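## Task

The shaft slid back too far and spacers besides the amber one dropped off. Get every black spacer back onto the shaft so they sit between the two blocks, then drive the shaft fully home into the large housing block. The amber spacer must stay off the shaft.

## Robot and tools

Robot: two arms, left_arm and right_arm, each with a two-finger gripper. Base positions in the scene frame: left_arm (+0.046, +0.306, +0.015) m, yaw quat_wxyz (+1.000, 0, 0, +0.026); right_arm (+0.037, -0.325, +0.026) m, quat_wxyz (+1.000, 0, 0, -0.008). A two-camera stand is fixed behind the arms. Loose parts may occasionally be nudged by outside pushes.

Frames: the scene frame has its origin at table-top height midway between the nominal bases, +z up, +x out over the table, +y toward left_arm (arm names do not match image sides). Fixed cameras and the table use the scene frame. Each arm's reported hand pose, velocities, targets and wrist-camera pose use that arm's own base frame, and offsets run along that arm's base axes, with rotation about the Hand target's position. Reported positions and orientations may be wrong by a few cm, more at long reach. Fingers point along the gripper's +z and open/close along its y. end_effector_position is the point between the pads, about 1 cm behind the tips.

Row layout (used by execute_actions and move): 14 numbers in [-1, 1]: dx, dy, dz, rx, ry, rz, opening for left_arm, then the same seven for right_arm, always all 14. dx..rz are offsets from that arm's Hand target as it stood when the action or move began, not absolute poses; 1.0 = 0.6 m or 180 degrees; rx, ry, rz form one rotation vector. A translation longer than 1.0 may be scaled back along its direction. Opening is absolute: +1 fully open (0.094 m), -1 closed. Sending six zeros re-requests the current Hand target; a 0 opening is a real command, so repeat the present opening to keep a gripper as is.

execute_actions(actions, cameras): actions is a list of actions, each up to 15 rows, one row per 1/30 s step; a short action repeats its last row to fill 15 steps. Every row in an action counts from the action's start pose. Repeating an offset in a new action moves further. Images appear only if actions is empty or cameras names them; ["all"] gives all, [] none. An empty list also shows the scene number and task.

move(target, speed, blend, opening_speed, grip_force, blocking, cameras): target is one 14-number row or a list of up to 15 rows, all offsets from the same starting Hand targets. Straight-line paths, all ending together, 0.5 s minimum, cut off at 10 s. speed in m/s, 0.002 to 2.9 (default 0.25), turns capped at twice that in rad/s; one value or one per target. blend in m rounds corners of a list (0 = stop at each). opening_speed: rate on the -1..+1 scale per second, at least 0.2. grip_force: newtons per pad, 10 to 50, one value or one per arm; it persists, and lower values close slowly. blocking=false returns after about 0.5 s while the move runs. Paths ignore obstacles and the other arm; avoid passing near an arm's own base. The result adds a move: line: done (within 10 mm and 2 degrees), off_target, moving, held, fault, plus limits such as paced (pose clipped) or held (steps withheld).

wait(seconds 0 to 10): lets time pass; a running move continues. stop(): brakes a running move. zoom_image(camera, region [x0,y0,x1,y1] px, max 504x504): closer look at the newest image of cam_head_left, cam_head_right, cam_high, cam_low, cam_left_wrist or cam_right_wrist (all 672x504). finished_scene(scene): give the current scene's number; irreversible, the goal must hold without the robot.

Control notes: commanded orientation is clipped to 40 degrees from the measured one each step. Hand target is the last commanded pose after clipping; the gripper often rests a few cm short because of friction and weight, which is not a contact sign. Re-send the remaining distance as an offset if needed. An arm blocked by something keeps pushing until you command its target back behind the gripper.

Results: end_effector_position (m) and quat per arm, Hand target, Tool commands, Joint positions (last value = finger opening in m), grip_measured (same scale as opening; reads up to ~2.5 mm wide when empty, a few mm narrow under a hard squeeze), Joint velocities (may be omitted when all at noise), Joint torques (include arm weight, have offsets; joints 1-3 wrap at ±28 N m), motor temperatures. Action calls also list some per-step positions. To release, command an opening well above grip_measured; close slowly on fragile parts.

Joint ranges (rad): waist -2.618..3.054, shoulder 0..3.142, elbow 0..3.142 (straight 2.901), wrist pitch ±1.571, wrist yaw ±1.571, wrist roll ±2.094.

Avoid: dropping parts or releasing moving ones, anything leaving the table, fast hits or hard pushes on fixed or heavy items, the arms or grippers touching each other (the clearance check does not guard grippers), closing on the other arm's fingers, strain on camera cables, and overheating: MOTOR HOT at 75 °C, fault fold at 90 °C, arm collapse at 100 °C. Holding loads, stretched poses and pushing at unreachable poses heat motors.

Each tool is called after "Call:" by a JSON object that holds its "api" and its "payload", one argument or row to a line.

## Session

Call:
{"api": "execute_actions", "payload": {
  "actions": []
}}

Scene clock: 0.00 s.
left_arm: end_effector_position=(+0.3886, +0.0483, +0.1013) grip_measured=+1.000 end_effector_quat_wxyz=(+0.589, -0.133, +0.794, +0.077) | right_arm: end_effector_position=(+0.4105, +0.0080, +0.1270) grip_measured=+1.000 end_effector_quat_wxyz=(+0.632, +0.027, +0.773, -0.052)
Joint positions: left_arm=[-0.014 1.539 0.342 0.884 -0.296 -0.129 0.094] | right_arm=[0.117 1.58 0.383 0.995 0.229 -0.001 0.094]
Joint velocities: within noise
Joint torques (N m): no reading
Motor temperatures (°C): left_arm=[25 26 32 31 26 23 27] | right_arm=[25 30 27 26 24 25 25]
Heat: left arm: 32 °C; right arm: 30 °C.
Hand target: left_arm +0.3903, +0.0485, +0.1057; +0.593, -0.134, +0.790, +0.077 | right_arm +0.4127, +0.0081, +0.1344; +0.640, +0.028, +0.766, -0.051
Tool commands: left_gripper/opening=+1.0 right_gripper/opening=+1.0

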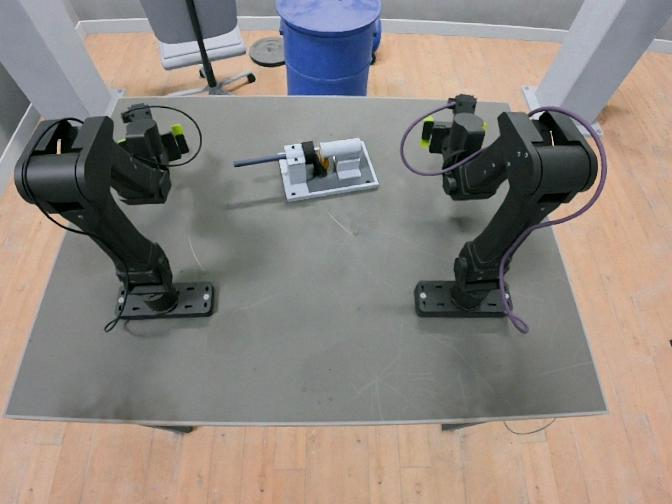

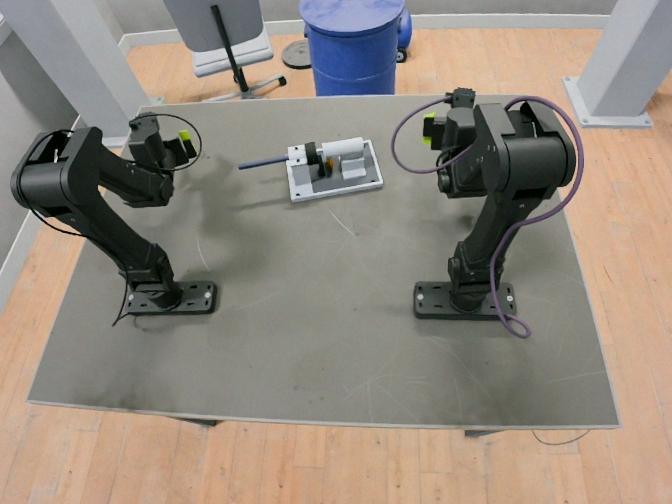

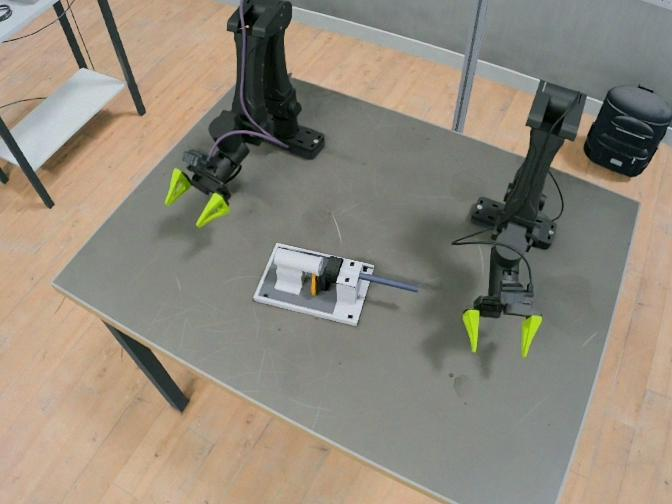

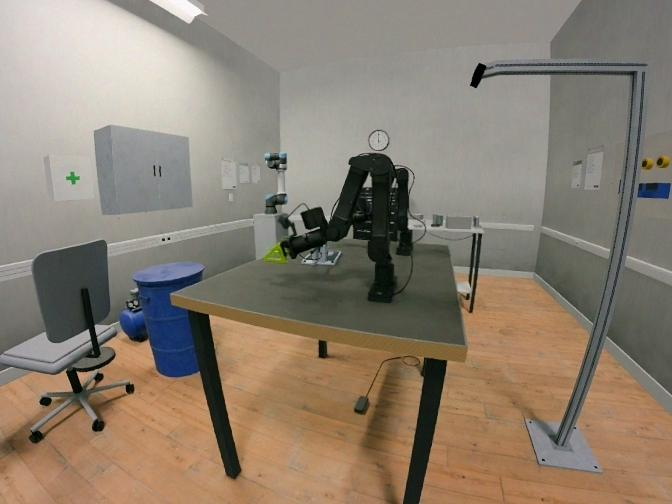

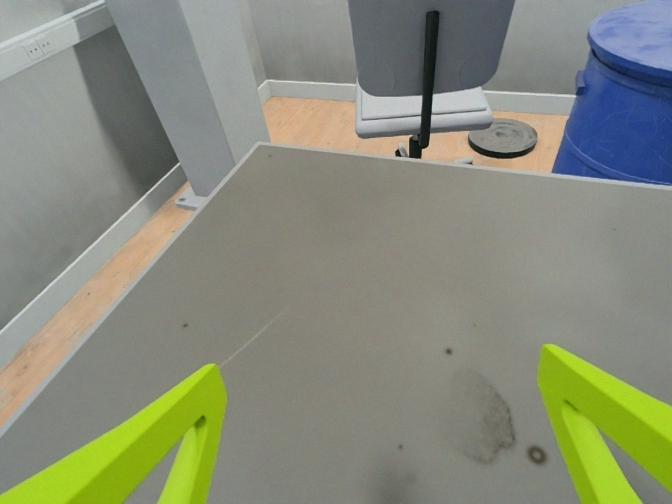

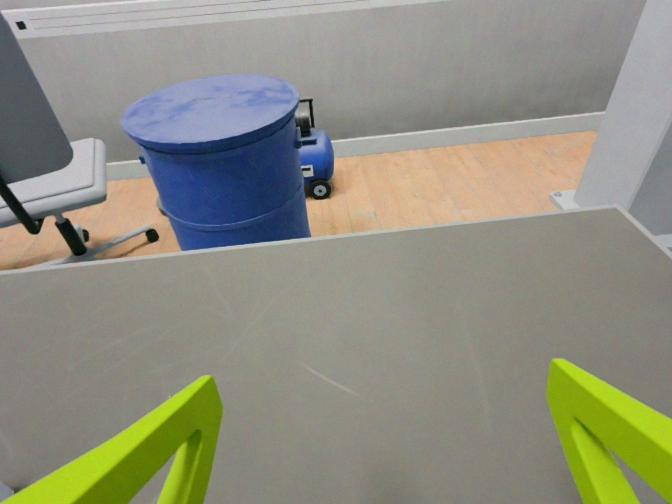

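Call:
{"api": "zoom_image", "payload": {
  "camera": "cam_head_left",
  "region": [225, 125, 395, 210]
}}

Call:
{"api": "zoom_image", "payload": {
  "camera": "cam_high",
  "region": [245, 230, 435, 335]
}}

Call:
{"api": "zoom_image", "payload": {
  "camera": "cam_head_right",
  "region": [225, 125, 395, 210]
}}

Scaled by 2.965 from the camera's 672x504 image, which has a finer 960x720 frame.

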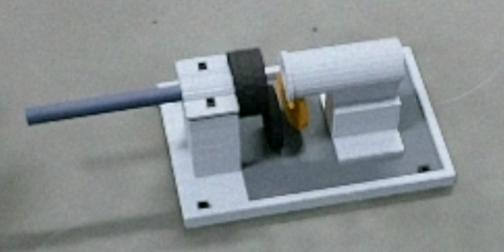

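Scaled by 2.653 from the camera's 672x504 image, which has a finer 960x720 frame.

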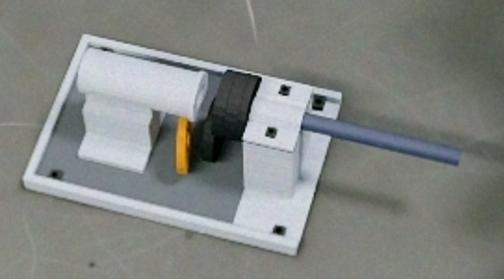

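Scaled by 2.965 from the camera's 672x504 image, which has a finer 960x720 frame.

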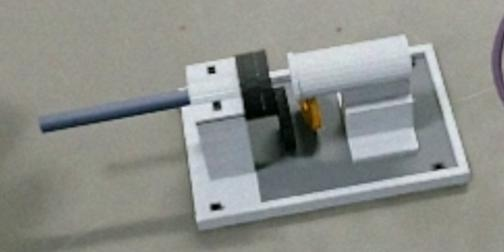

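Call:
{"api": "move", "payload": {
  "target": [
    [0,0,0,0,0,0,1,-0.05,0.15,0.22,-0.103,0.121,0.142,1],
    [0,0,0,0,0,0,1,-0.1265,0.6538,0.1993,-0.3117,0.3677,0.4301,1]
  ],
  "speed": 0.25,
  "blend": [0.05, 0],
  "cameras": ["cam_right_wrist", "cam_head_left"]
}}

Scene clock: 12.17 s.
left_arm: end_effector_position=(+0.3886, +0.0483, +0.1013) grip_measured=+1.000 end_effector_quat_wxyz=(+0.589, -0.133, +0.794, +0.077) | right_arm: end_effector_position=(+0.3348, +0.3914, +0.2527) grip_measured=+1.000 end_effector_quat_wxyz=(-0.247, +0.680, -0.690, -0.017)
Joint positions: left_arm=[-0.014 1.539 0.342 0.884 -0.296 -0.129 0.094] | right_arm=[0.864 2.35 2.83 -1.551 0.008 -0.694 0.094]
Joint torques (N m): left_arm=[-0.03 -6.06 6.22 2.11 -0.07 0] | right_arm=[0.09 -10.95 8.7 1.48 -0.19 -0.07]
Heat: left arm: 34 °C; right arm: 31 °C.
Hand target: left_arm +0.3903, +0.0485, +0.1057; +0.593, -0.134, +0.790, +0.077 | right_arm +0.3369, +0.4003, +0.2540; -0.008, +0.705, -0.709, -0.007
Off the commanded pose: left_arm 0.005 m, 1 deg | right_arm 0.009 m, 28 deg.
elbow stopped short (right arm): the move would have taken joint 3 (elbow) straighter than the controller allows.
move: off_target (right_arm)
Images, in order (width x height): cam_head_left 672x504, cam_right_wrist 672x504.

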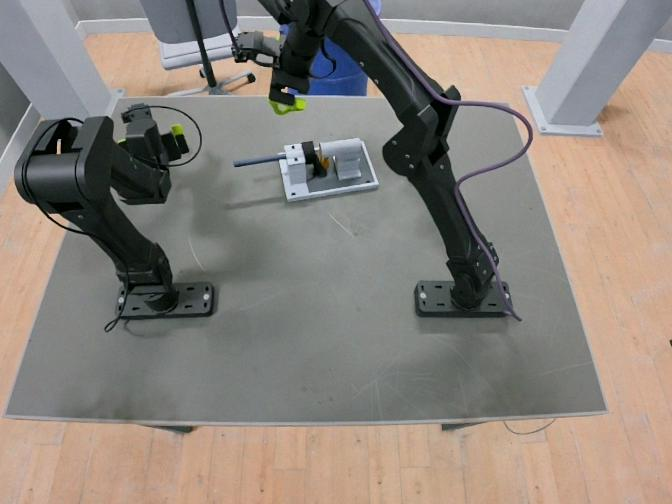

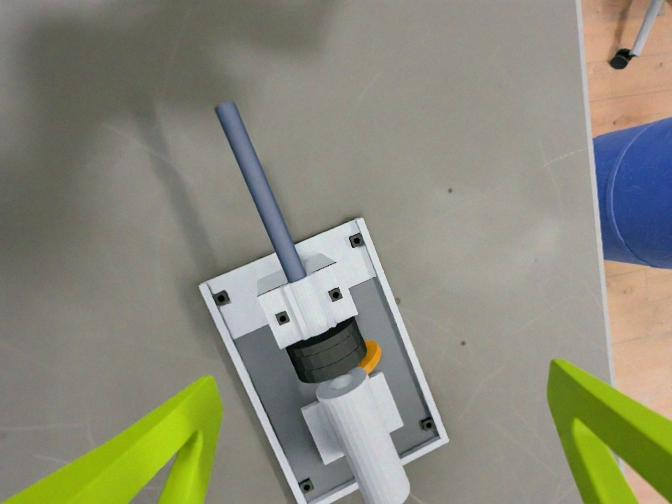

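Call:
{"api": "zoom_image", "payload": {
  "camera": "cam_right_wrist",
  "region": [220, 230, 460, 440]
}}

Scaled by 2.100 from the camera's 672x504 image, which has a finer 960x720 frame.

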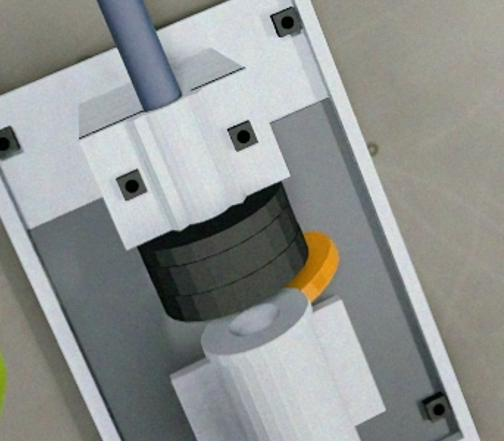

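Call:
{"api": "move", "payload": {
  "target": [
    [-0.234,-0.081,0.157,0.001,-0.02,-0.18,1,0.0035,-0.2,-0.03,0,0,0,1],
    [-0.3263,-0.3917,0.0322,0.0022,-0.0402,-0.3638,1,0.0035,-0.25,-0.03,0,0,0,1]
  ],
  "speed": 0.25,
  "blend": [0.04, 0],
  "cameras": ["cam_left_wrist", "cam_head_left", "cam_right_wrist"]
}}

Scene clock: 18.83 s.
left_arm: end_effector_position=(+0.1951, -0.1862, +0.1280) grip_measured=+1.000 end_effector_quat_wxyz=(+0.572, +0.320, +0.711, -0.254) | right_arm: end_effector_position=(+0.3445, +0.2572, +0.2196) grip_measured=+1.000 end_effector_quat_wxyz=(-0.118, +0.700, -0.704, +0.010)
Joint positions: left_arm=[-0.625 0.408 0.005 0.181 0.211 0.053 0.094] | right_arm=[0.633 2.065 2.286 -1.554 -0.015 -0.93 0.094]
Joint torques (N m): left_arm=[-0.57 1.52 7.47 2.27 -0.04 -0.06] | right_arm=[-0.55 -15.98 5.04 0.86 -0.06 -0.07]
Heat: left arm: 35 °C; right arm: 32 °C.
Hand target: left_arm +0.1946, -0.1865, +0.1251; +0.587, +0.312, +0.700, -0.261 | right_arm +0.3390, +0.2504, +0.2359; -0.008, +0.705, -0.709, -0.007
Off the commanded pose: left_arm 0.003 m, 2 deg | right_arm 0.019 m, 13 deg.
joint sent to its limit (left arm) — joint 3 (elbow), lower limit, where the elbow is as bent as it goes. The joint targets still meet the commanded pose.
joint sent to its limit (right arm) — joint 4 (wrist pitch), lower limit. The joint targets are off in orientation, not in position.
move: off_target (right_arm)
Images, in order (width x height): cam_head_left 672x504, cam_left_wrist 672x504, cam_right_wrist 672x504.

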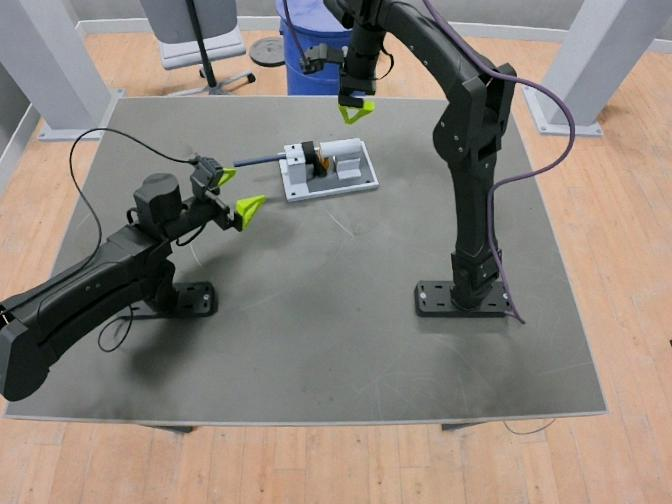

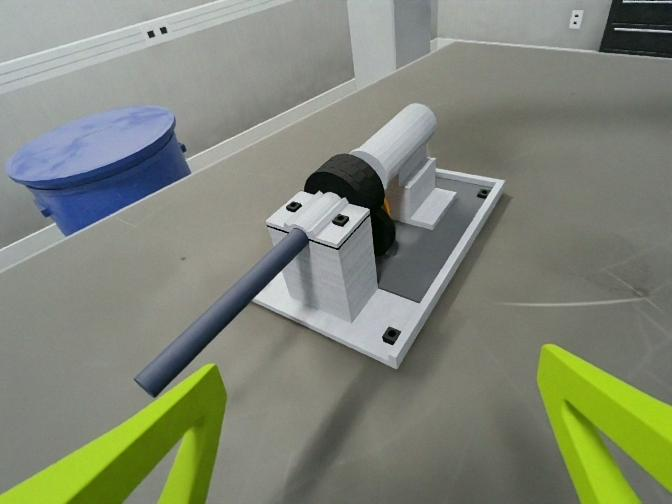

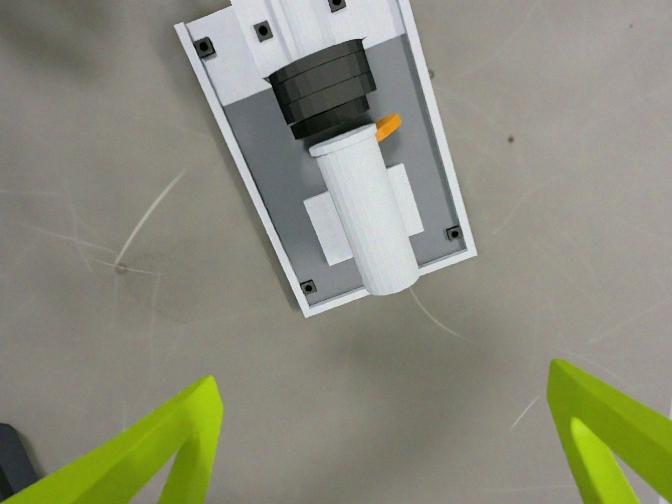

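Call:
{"api": "zoom_image", "payload": {
  "camera": "cam_left_wrist",
  "region": [240, 90, 500, 370]
}}

Call:
{"api": "zoom_image", "payload": {
  "camera": "cam_right_wrist",
  "region": [170, 0, 480, 320]
}}

Scaled by 1.800 from the camera's 672x504 image, which has a finer 960x720 frame.

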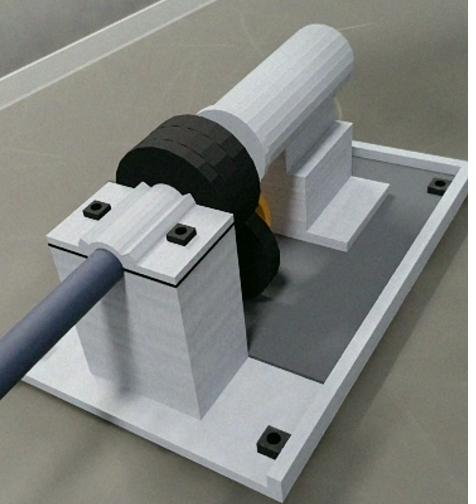

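Scaled by 1.575 from the camera's 672x504 image, which has a finer 960x720 frame.

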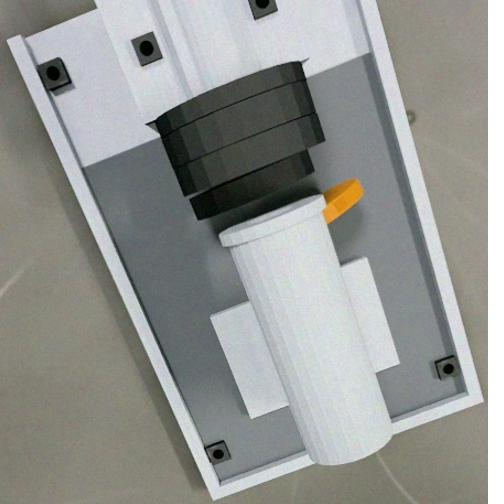

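Call:
{"api": "move", "payload": {
  "target": [
    [0,0,0,0,0,0,1,-0.232,-0.0703,-0.0365,0.2515,-0.09,-0.108,0.2],
    [0,0,0,0,0,0,1,-0.2662,-0.0208,-0.2365,0.4192,-0.1498,-0.1796,0.2]
  ],
  "speed": 0.25,
  "blend": [0.03, 0],
  "cameras": ["cam_head_left", "cam_right_wrist"]
}}

Scene clock: 27.03 s.
left_arm: end_effector_position=(+0.1951, -0.1862, +0.1281) grip_measured=+1.000 end_effector_quat_wxyz=(+0.573, +0.320, +0.711, -0.254) | right_arm: end_effector_position=(+0.1797, +0.2395, +0.0951) grip_measured=+0.202 end_effector_quat_wxyz=(+0.528, -0.352, +0.730, +0.252)
Joint positions: left_arm=[-0.625 0.408 0.005 0.181 0.211 0.052 0.094] | right_arm=[0.963 0.946 0.025 0.601 0.064 0.018 0.056]
Joint torques (N m): left_arm=[-0.57 1.52 7.49 2.25 -0.04 -0.06] | right_arm=[0.54 0.14 5.81 2.48 0.17 0.04]
Heat: left arm: 35 °C; right arm: 33 °C.
Hand target: left_arm +0.1946, -0.1865, +0.1250; +0.587, +0.312, +0.700, -0.261 | right_arm +0.1793, +0.2379, +0.0941; +0.581, -0.329, +0.691, +0.276
Off the commanded pose: left_arm 0.003 m, 2 deg | right_arm 0.002 m, 8 deg.
joint sent to its limit (left arm) — joint 3 (elbow), lower limit, where the elbow is as bent as it goes. The joint targets still meet the commanded pose.
joint sent to its limit (right arm) — joint 3 (elbow), lower limit, where the elbow is as bent as it goes. The joint targets are off in orientation, not in position.
move: off_target (right_arm)
Images, in order (width x height): cam_head_left 672x504, cam_right_wrist 672x504.

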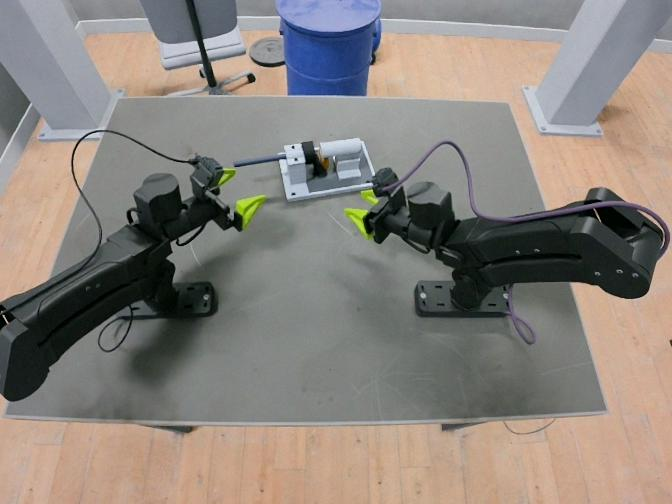

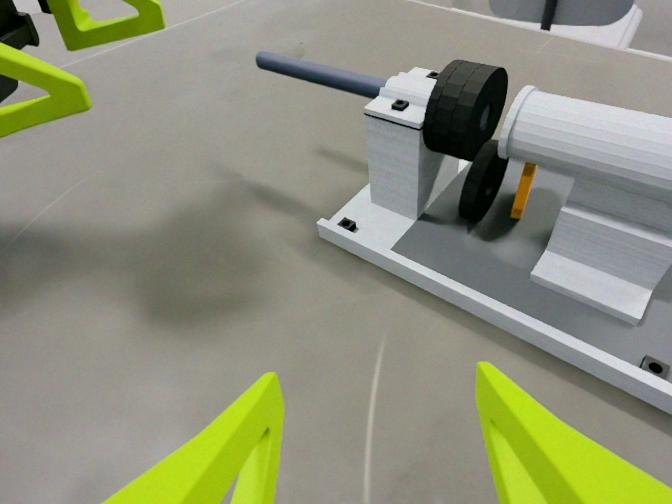

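Call:
{"api": "zoom_image", "payload": {
  "camera": "cam_right_wrist",
  "region": [320, 30, 620, 260]
}}

Scaled by 1.680 from the camera's 672x504 image, which has a finer 960x720 frame.

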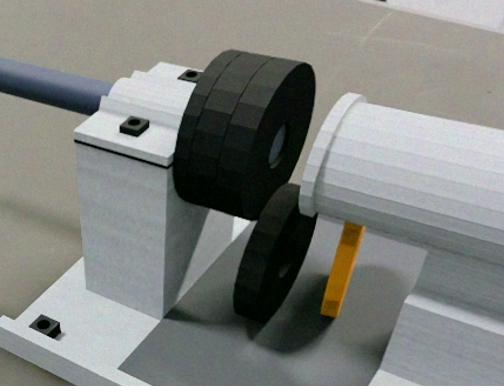

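Call:
{"api": "move", "payload": {
  "target": [
    [0,0,0,0,0,0,0.0,0.02,-0.08,0.18,0.026,-0.01,0.097,0.5],
    [0,0,0,0,0,0,0.0,0.1848,-0.0972,0.2165,0.0521,-0.0204,0.194,0.5]
  ],
  "speed": 0.25,
  "blend": [0.04, 0],
  "cameras": ["cam_right_wrist"]
}}

Scene clock: 60.57 s.
left_arm: end_effector_position=(+0.1952, -0.1862, +0.1281) grip_measured=+0.003 end_effector_quat_wxyz=(+0.572, +0.320, +0.711, -0.254) | right_arm: end_effector_position=(+0.2885, +0.1803, +0.2224) grip_measured=+0.498 end_effector_quat_wxyz=(+0.514, -0.479, +0.526, +0.479)
Joint positions: left_arm=[-0.625 0.408 0.005 0.181 0.211 0.052 0.047] | right_arm=[-0.001 1.49 0.631 0.708 -1.489 -0.139 0.07]
Joint torques (N m): left_arm=[-0.57 1.51 7.47 2.25 -0.04 -0.04] | right_arm=[-0.31 -4.07 7.34 1.75 -0.28 -0.02]
Motor temperatures (°C): left_arm=[25 26 34 36 26 23 27] | right_arm=[25 30 29 34 24 25 24]
Heat: left arm: 36 °C; right arm: 34 °C.
Hand target: left_arm +0.1946, -0.1865, +0.1250; +0.587, +0.312, +0.700, -0.261 | right_arm +0.2901, +0.1796, +0.2241; +0.518, -0.482, +0.518, +0.481
Off the commanded pose: left_arm 0.003 m, 2 deg | right_arm 0.002 m, 1 deg.
joint sent to its limit (left arm) — joint 3 (elbow), lower limit, where the elbow is as bent as it goes. The joint targets still meet the commanded pose.
move: done; blend cut to 0 m at target 1
Images, in order (width x height): cam_right_wrist 672x504.

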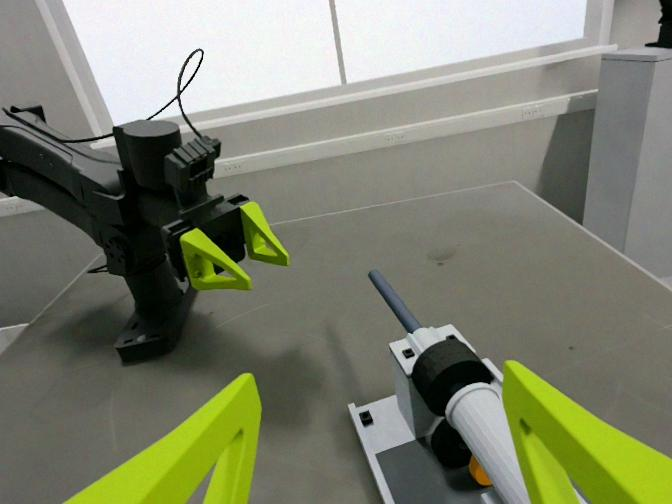

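Call:
{"api": "move", "payload": {
  "target": [
    [0.0743,-0.2707,0.0167,0.0276,0.0823,0.3242,-0.5,0,0,0,0,0,0,0.5],
    [0.1363,-0.2583,-0.125,0.0276,0.0823,0.3242,-0.5,0,0,0,0,0,0,0.5]
  ],
  "speed": [0.25, 0.15],
  "cameras": ["cam_left_wrist", "cam_right_wrist"]
}}

Scene clock: 66.17 s.
left_arm: end_effector_position=(+0.2755, -0.3454, +0.0550) grip_measured=-0.497 end_effector_quat_wxyz=(+0.532, -0.083, +0.842, +0.040) | right_arm: end_effector_position=(+0.2885, +0.1803, +0.2225) grip_measured=+0.498 end_effector_quat_wxyz=(+0.514, -0.479, +0.526, +0.479)
Joint positions: left_arm=[-1.274 2.145 1.319 -0.494 -1.11 -1.314 0.024] | right_arm=[-0.001 1.49 0.631 0.708 -1.489 -0.139 0.07]
Joint torques (N m): left_arm=[0.18 -10.76 5.12 0.95 -0.51 0.05] | right_arm=[-0.32 -4.18 7.43 1.66 -0.29 -0.08]
Heat: left arm: 36 °C; right arm: 33 °C.
Hand target: left_arm +0.2763, -0.3415, +0.0500; +0.535, -0.078, +0.840, +0.050 | right_arm +0.2901, +0.1795, +0.2240; +0.515, -0.484, +0.520, +0.480
Off the commanded pose: left_arm 0.006 m, 1 deg | right_arm 0.002 m, 1 deg.
move: done
Images, in order (width x height): cam_left_wrist 672x504, cam_right_wrist 672x504.

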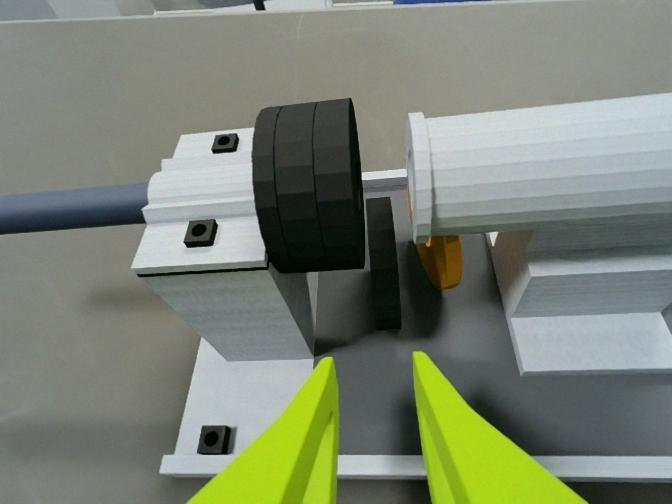

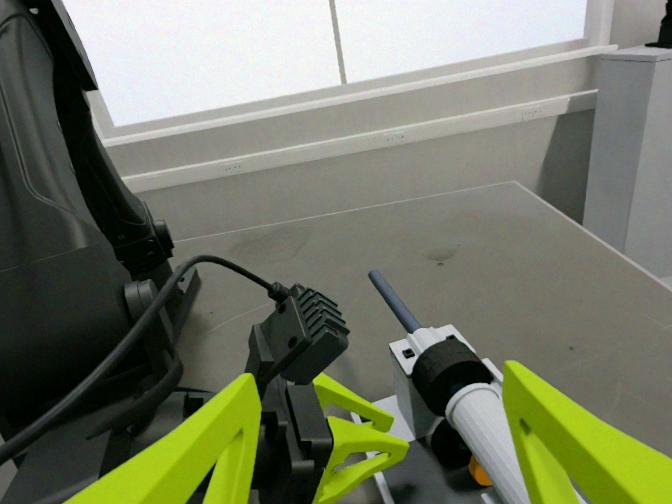

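Call:
{"api": "move", "payload": {
  "target": [0.0483,-0.0012,-0.0169,0,0,0,-0.57,0,0,0,0,0,0,0.5],
  "speed": 0.08,
  "cameras": ["cam_left_wrist"]
}}

Scene clock: 71.87 s.
left_arm: end_effector_position=(+0.3058, -0.3466, +0.0494) grip_measured=-0.567 end_effector_quat_wxyz=(+0.534, -0.086, +0.840, +0.037) | right_arm: end_effector_position=(+0.2885, +0.1803, +0.2225) grip_measured=+0.498 end_effector_quat_wxyz=(+0.514, -0.479, +0.526, +0.479)
Joint positions: left_arm=[-1.204 2.168 1.313 -0.322 -1.091 -1.166 0.02] | right_arm=[-0.001 1.49 0.631 0.708 -1.489 -0.139 0.07]
Joint torques (N m): left_arm=[0.05 -10.28 5.16 1.16 -0.48 0.06] | right_arm=[-0.31 -4.16 7.43 1.66 -0.29 -0.08]
Heat: left arm: 35 °C; right arm: 32 °C.
Hand target: left_arm +0.3054, -0.3423, +0.0400; +0.535, -0.078, +0.840, +0.050 | right_arm +0.2901, +0.1795, +0.2240; +0.515, -0.484, +0.520, +0.480
Off the commanded pose: left_arm 0.010 m, 2 deg | right_arm 0.002 m, 1 deg.
move: done
Images, in order (width x height): cam_left_wrist 672x504.

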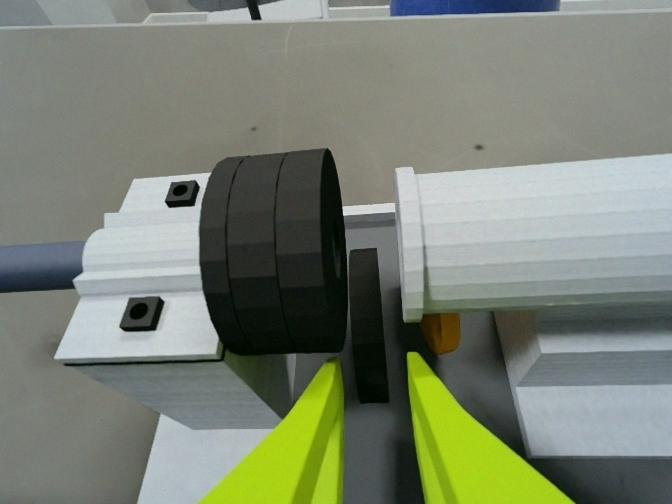

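Call:
{"api": "move", "payload": {
  "target": [0.025,0.0067,-0.0233,0,0,0,-0.57,0,0,0,0,0,0,0.5],
  "speed": 0.06,
  "cameras": ["cam_left_wrist"]
}}

Scene clock: 74.30 s.
left_arm: end_effector_position=(+0.3205, -0.3435, +0.0360) grip_measured=-0.567 end_effector_quat_wxyz=(+0.535, -0.085, +0.840, +0.036) | right_arm: end_effector_position=(+0.2885, +0.1803, +0.2225) grip_measured=+0.498 end_effector_quat_wxyz=(+0.514, -0.479, +0.526, +0.479)
Joint positions: left_arm=[-1.167 2.197 1.286 -0.197 -1.076 -1.089 0.02] | right_arm=[-0.001 1.49 0.631 0.708 -1.489 -0.139 0.07]
Joint torques (N m): left_arm=[0.2 -10.29 5.07 1.26 -0.46 0.07] | right_arm=[-0.31 -4.18 7.42 1.67 -0.28 -0.08]
Heat: left arm: 35 °C; right arm: 32 °C.
Hand target: left_arm +0.3203, -0.3382, +0.0259; +0.535, -0.078, +0.840, +0.050 | right_arm +0.2901, +0.1795, +0.2240; +0.515, -0.484, +0.520, +0.480
Off the commanded pose: left_arm 0.011 m, 2 deg | right_arm 0.002 m, 1 deg.
move: off_target (left_arm)
Images, in order (width x height): cam_left_wrist 672x504.

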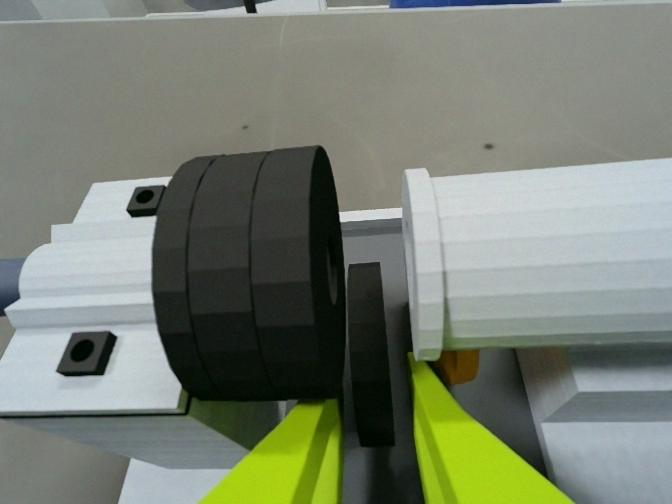

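Call:
{"api": "move", "payload": {
  "target": [0,0,0,0,0,0,-1,0,0,0,0,0,0,0.5],
  "speed": 0.06,
  "grip_force": [20, 30],
  "opening_speed": 0.3,
  "cameras": ["cam_left_wrist"]
}}

Scene clock: 76.97 s.
left_arm: end_effector_position=(+0.3205, -0.3436, +0.0361) grip_measured=-0.791 end_effector_quat_wxyz=(+0.535, -0.085, +0.840, +0.036) | right_arm: end_effector_position=(+0.2885, +0.1803, +0.2225) grip_measured=+0.498 end_effector_quat_wxyz=(+0.514, -0.479, +0.526, +0.479)
Joint positions: left_arm=[-1.167 2.197 1.286 -0.196 -1.076 -1.088 0.01] | right_arm=[-0.001 1.49 0.631 0.708 -1.489 -0.139 0.07]
Joint torques (N m): left_arm=[0.18 -10.3 5.05 1.25 -0.45 0.04] | right_arm=[-0.32 -4.18 7.42 1.66 -0.29 -0.09]
Heat: left arm: 35 °C; right arm: 32 °C.
Hand target: left_arm +0.3203, -0.3382, +0.0260; +0.535, -0.078, +0.840, +0.050 | right_arm +0.2901, +0.1795, +0.2240; +0.515, -0.484, +0.520, +0.480
Off the commanded pose: left_arm 0.012 m, 2 deg | right_arm 0.002 m, 1 deg.
grip_force (N): 20, 30
move: off_target (left_arm)
Images, in order (width x height): cam_left_wrist 672x504.

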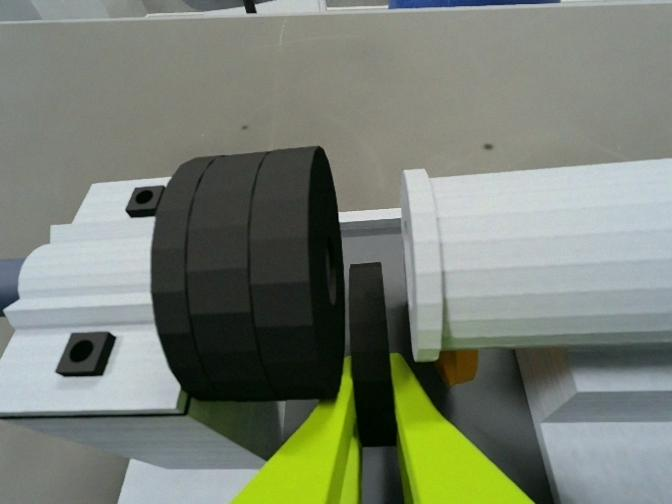

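Call:
{"api": "move", "payload": {
  "target": [
    [-0.0737,-0.0139,0.02,0,0,0,-1,0,0,0,0,0,0,0.5],
    [-0.0852,-0.016,0.2,0,0,0,-1,0,0,0,0,0,0,0.5]
  ],
  "speed": 0.1,
  "cameras": ["cam_left_wrist", "cam_right_wrist"]
}}

Scene clock: 83.97 s.
left_arm: end_effector_position=(+0.2684, -0.3448, +0.1232) grip_measured=-0.791 end_effector_quat_wxyz=(+0.521, -0.065, +0.848, +0.068) | right_arm: end_effector_position=(+0.2885, +0.1803, +0.2225) grip_measured=+0.498 end_effector_quat_wxyz=(+0.514, -0.479, +0.526, +0.479)
Joint positions: left_arm=[-1.289 2.057 1.5 -0.862 -1.101 -1.349 0.01] | right_arm=[-0.001 1.49 0.631 0.708 -1.489 -0.139 0.07]
Joint torques (N m): left_arm=[-0.46 -14.67 8.94 0.64 -0.63 -0.09] | right_arm=[-0.34 -4.18 7.43 1.66 -0.29 -0.07]
Heat: left arm: 34 °C; right arm: 31 °C.
Hand target: left_arm +0.2692, -0.3479, +0.1459; +0.535, -0.078, +0.840, +0.050 | right_arm +0.2901, +0.1795, +0.2240; +0.515, -0.484, +0.520, +0.480
Off the commanded pose: left_arm 0.023 m, 3 deg | right_arm 0.002 m, 1 deg.
grip_force (N): 20, 30
move: off_target (left_arm)
Images, in order (width x height): cam_left_wrist 672x504, cam_right_wrist 672x504.

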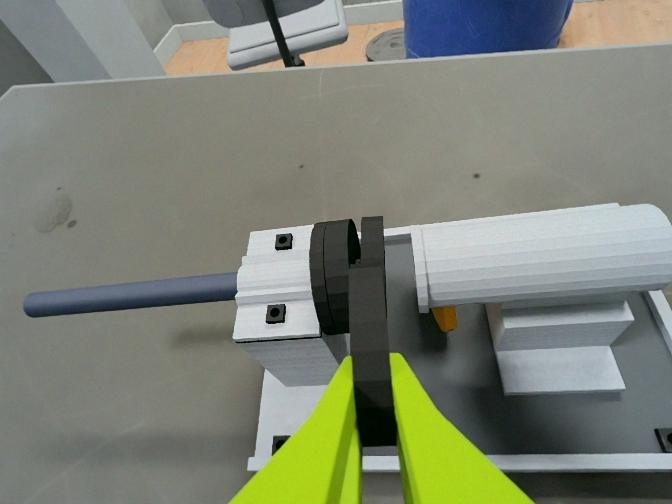

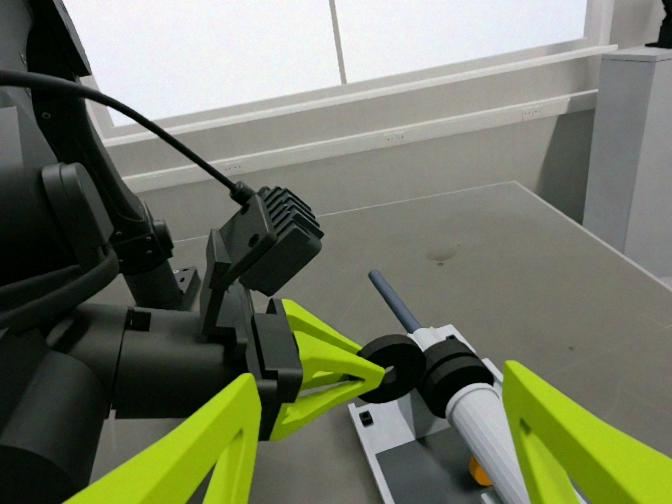

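Call:
{"api": "zoom_image", "payload": {
  "camera": "cam_left_wrist",
  "region": [230, 190, 470, 460]
}}

Call:
{"api": "zoom_image", "payload": {
  "camera": "cam_right_wrist",
  "region": [270, 260, 540, 504]
}}

Scaled by 1.867 from the camera's 672x504 image, which has a finer 960x720 frame.

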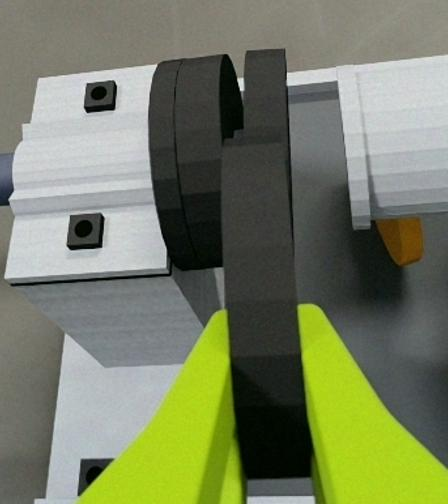

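Scaled by 1.867 from the camera's 672x504 image, which has a finer 960x720 frame.

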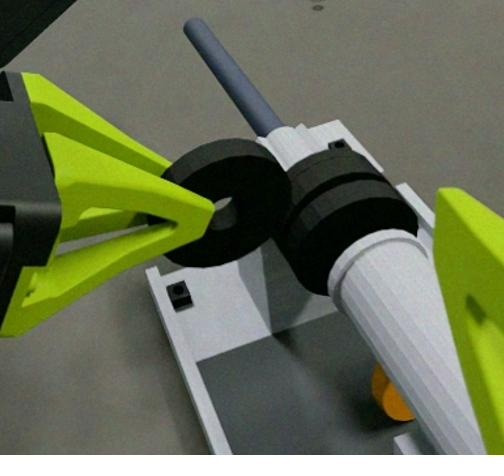

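Call:
{"api": "wait", "payload": {
  "seconds": 0.1,
  "cameras": ["cam_high", "cam_head_left", "cam_head_right", "cam_low"]
}}

Call:
{"api": "zoom_image", "payload": {
  "camera": "cam_high",
  "region": [250, 230, 390, 340]
}}

Call:
{"api": "zoom_image", "payload": {
  "camera": "cam_low",
  "region": [280, 210, 360, 270]
}}

Scene clock: 86.90 s.
left_arm: end_effector_position=(+0.2684, -0.3447, +0.1232) grip_measured=-0.791 end_effector_quat_wxyz=(+0.521, -0.065, +0.848, +0.068) | right_arm: end_effector_position=(+0.2885, +0.1803, +0.2225) grip_measured=+0.498 end_effector_quat_wxyz=(+0.514, -0.479, +0.526, +0.479)
Joint positions: left_arm=[-1.289 2.057 1.5 -0.863 -1.101 -1.349 0.01] | right_arm=[-0.001 1.49 0.631 0.708 -1.489 -0.139 0.07]
Joint torques (N m): left_arm=[-0.47 -14.67 8.94 0.62 -0.63 -0.08] | right_arm=[-0.32 -4.16 7.42 1.66 -0.29 -0.08]
Heat: left arm: 34 °C; right arm: 31 °C.
Hand target: left_arm +0.2692, -0.3478, +0.1459; +0.535, -0.078, +0.840, +0.050 | right_arm +0.2901, +0.1795, +0.2240; +0.515, -0.484, +0.520, +0.480
Tool commands: left_gripper/opening=-1.0 right_gripper/opening=+0.5
Off the commanded pose: left_arm 0.023 m, 3 deg | right_arm 0.002 m, 1 deg.
grip_force (N): 20, 30
wait: 0.10 s; at rest from the start
Images, in order (width x height): cam_head_left 672x504, cam_head_right 672x504, cam_high 672x504, cam_low 672x504.

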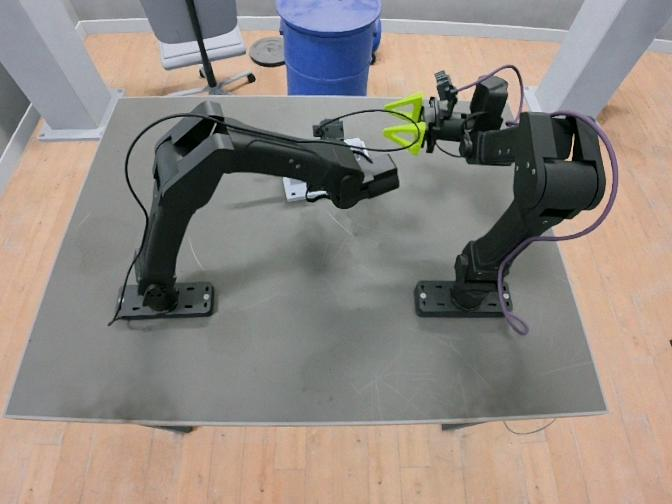

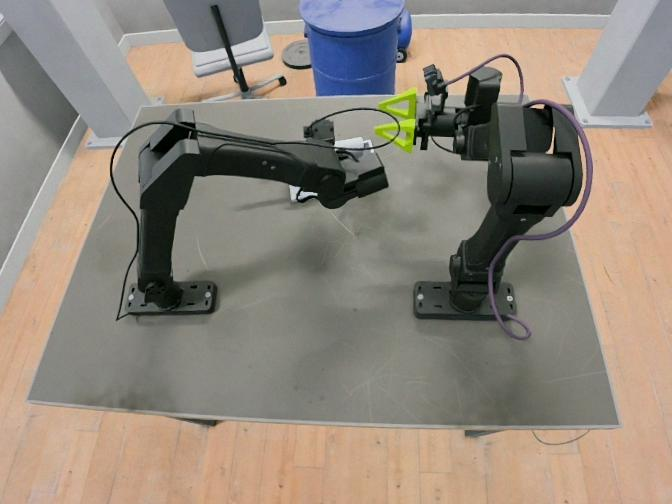

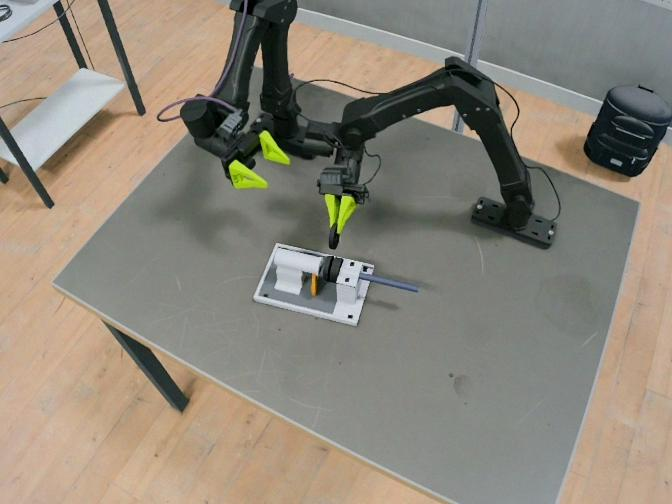

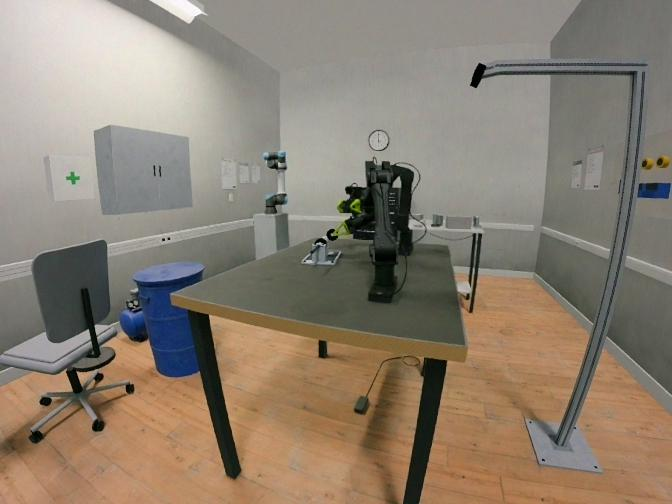

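Scaled by 3.600 from the camera's 672x504 image, which has a finer 960x720 frame.

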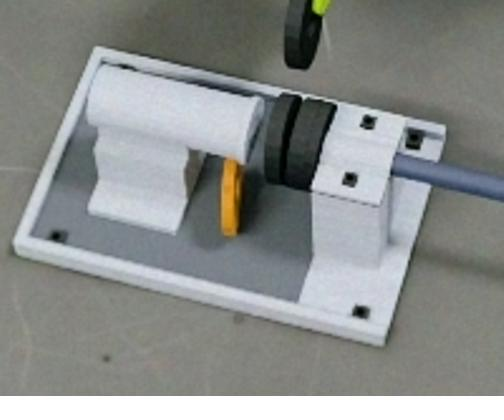

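Scaled by 6.300 from the camera's 672x504 image, which has a finer 960x720 frame.

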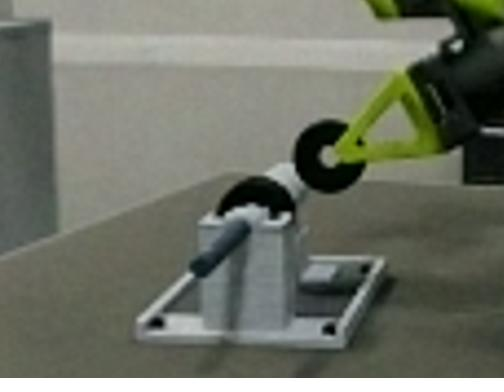

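Call:
{"api": "move", "payload": {
  "target": [
    [-0.0237,0.113,0.1485,-0.0428,-0.138,-0.3041,-1,0,0,0,0,0,0,0.5],
    [-0.0153,0.138,0.1485,0.4649,-0.265,-0.3464,-1,0,0,0,0,0,0,0.5],
    [0.0008,0.1573,0.1485,0.368,-0.4578,-0.5181,-1,0,0,0,0,0,0,0.5]
  ],
  "speed": 0.3,
  "blend": [0.02, 0.02, 0],
  "cameras": ["cam_left_wrist", "cam_right_wrist", "cam_head_left"]
}}

Scene clock: 97.47 s.
left_arm: end_effector_position=(+0.2657, -0.2524, +0.2306) grip_measured=-0.791 end_effector_quat_wxyz=(+0.706, +0.708, +0.014, +0.015) | right_arm: end_effector_position=(+0.2885, +0.1803, +0.2225) grip_measured=+0.498 end_effector_quat_wxyz=(+0.514, -0.479, +0.526, +0.479)
Joint positions: left_arm=[-0.276 1.474 0.601 0.859 1.254 1.585 0.01] | right_arm=[-0.001 1.49 0.631 0.708 -1.489 -0.139 0.07]
Joint torques (N m): left_arm=[0.17 -4.66 9.05 1.69 0.08 -0.14] | right_arm=[-0.32 -4.19 7.43 1.67 -0.28 -0.08]
Heat: left arm: 35 °C; right arm: 31 °C.
Hand target: left_arm +0.2697, -0.2533, +0.2352; +0.707, +0.707, +0.012, +0.012 | right_arm +0.2901, +0.1795, +0.2240; +0.515, -0.484, +0.520, +0.480
Off the commanded pose: left_arm 0.006 m, 0 deg | right_arm 0.002 m, 1 deg.
grip_force (N): 20, 30
move: done
Images, in order (width x height): cam_head_left 672x504, cam_left_wrist 672x504, cam_right_wrist 672x504.

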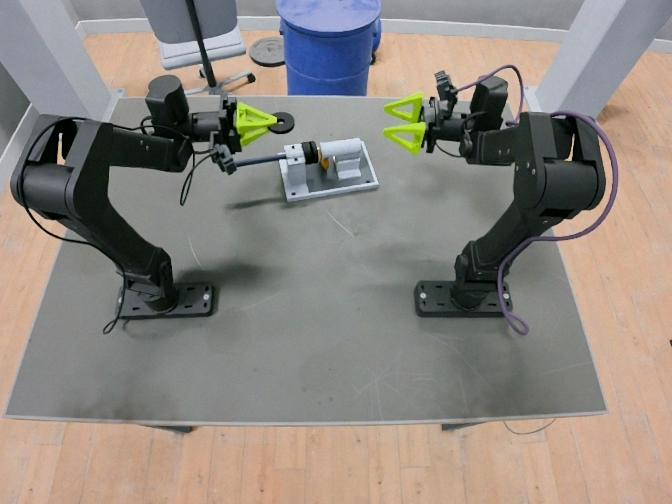

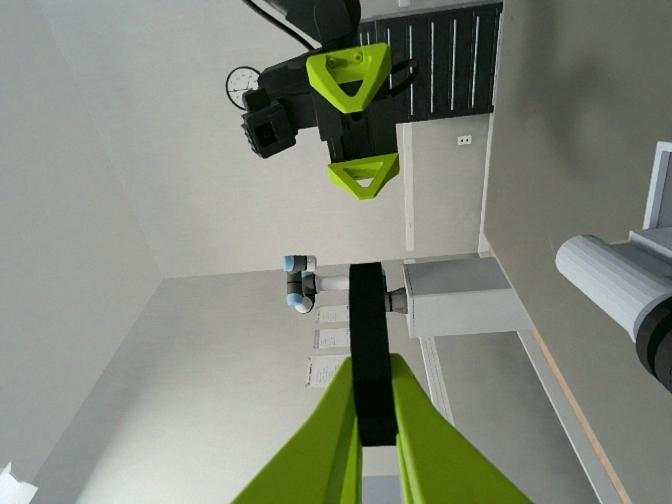

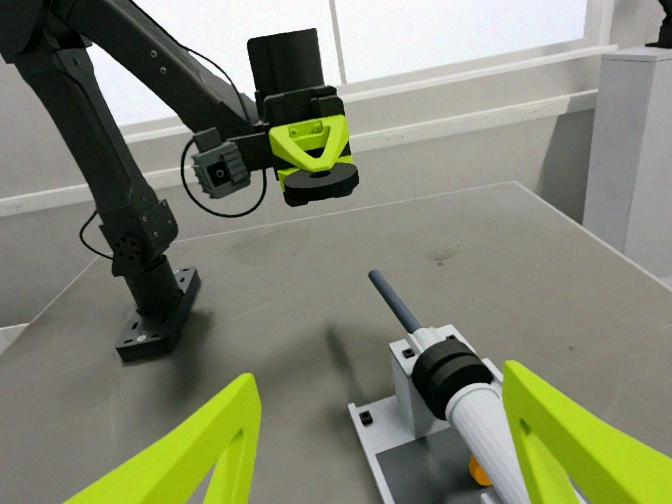

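Call:
{"api": "move", "payload": {
  "target": [0,0,0,0,0,0,-1,-0.0373,0.1697,0,0,0,0,0.5],
  "speed": 0.15,
  "cameras": ["cam_right_wrist"]
}}

Scene clock: 100.10 s.
left_arm: end_effector_position=(+0.2656, -0.2524, +0.2309) grip_measured=-0.791 end_effector_quat_wxyz=(+0.706, +0.708, +0.013, +0.015) | right_arm: end_effector_position=(+0.2676, +0.2807, +0.2325) grip_measured=+0.498 end_effector_quat_wxyz=(+0.518, -0.489, +0.513, +0.479)
Joint positions: left_arm=[-0.276 1.474 0.601 0.861 1.255 1.584 0.01] | right_arm=[0.37 1.498 0.631 0.859 -1.138 -0.024 0.07]
Joint torques (N m): left_arm=[0.17 -4.63 9.03 1.69 0.07 -0.13] | right_arm=[0.27 -4.34 5.15 2.03 0.09 0]
Heat: left arm: 35 °C; right arm: 31 °C.
Hand target: left_arm +0.2697, -0.2533, +0.2351; +0.707, +0.707, +0.012, +0.012 | right_arm +0.2677, +0.2814, +0.2240; +0.515, -0.484, +0.519, +0.480
Off the commanded pose: left_arm 0.006 m, 0 deg | right_arm 0.009 m, 1 deg.
grip_force (N): 20, 30
move: done
Images, in order (width x height): cam_right_wrist 672x504.

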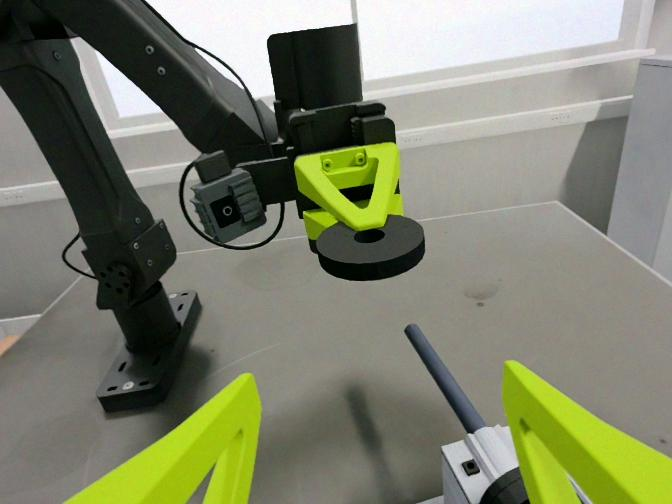

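Call:
{"api": "move", "payload": {
  "target": [0,0,0,0,0,0,-1,0.0077,0.0998,-0.0072,0,0,0,0.5],
  "speed": 0.12,
  "cameras": ["cam_right_wrist"]
}}

Scene clock: 102.40 s.
left_arm: end_effector_position=(+0.2656, -0.2524, +0.2309) grip_measured=-0.791 end_effector_quat_wxyz=(+0.706, +0.708, +0.013, +0.015) | right_arm: end_effector_position=(+0.2646, +0.3356, +0.2096) grip_measured=+0.498 end_effector_quat_wxyz=(+0.500, -0.484, +0.531, +0.485)
Joint positions: left_arm=[-0.276 1.474 0.601 0.861 1.255 1.584 0.01] | right_arm=[0.547 1.627 0.683 0.89 -0.961 -0.013 0.07]
Joint torques (N m): left_arm=[0.16 -4.64 9.02 1.68 0.08 -0.14] | right_arm=[0.31 -5.33 9.2 2.16 0.07 -0.02]
Heat: left arm: 35 °C; right arm: 32 °C.
Hand target: left_arm +0.2697, -0.2533, +0.2351; +0.707, +0.707, +0.012, +0.012 | right_arm +0.2724, +0.3412, +0.2195; +0.515, -0.484, +0.520, +0.480
Off the commanded pose: left_arm 0.006 m, 0 deg | right_arm 0.014 m, 2 deg.
grip_force (N): 20, 30
move: off_target (right_arm)
Images, in order (width x height): cam_right_wrist 672x504.

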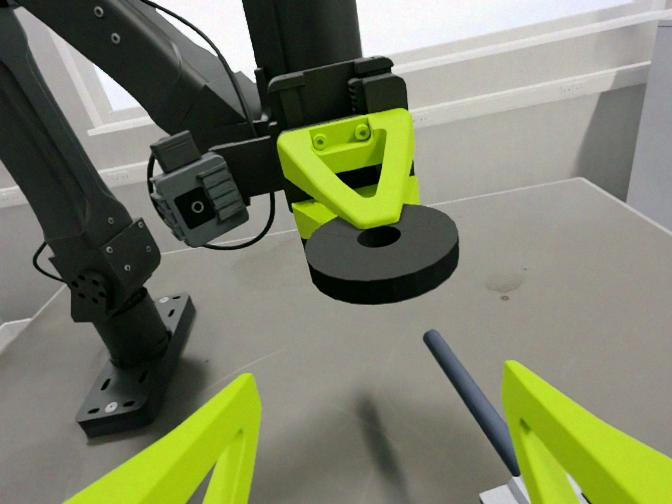

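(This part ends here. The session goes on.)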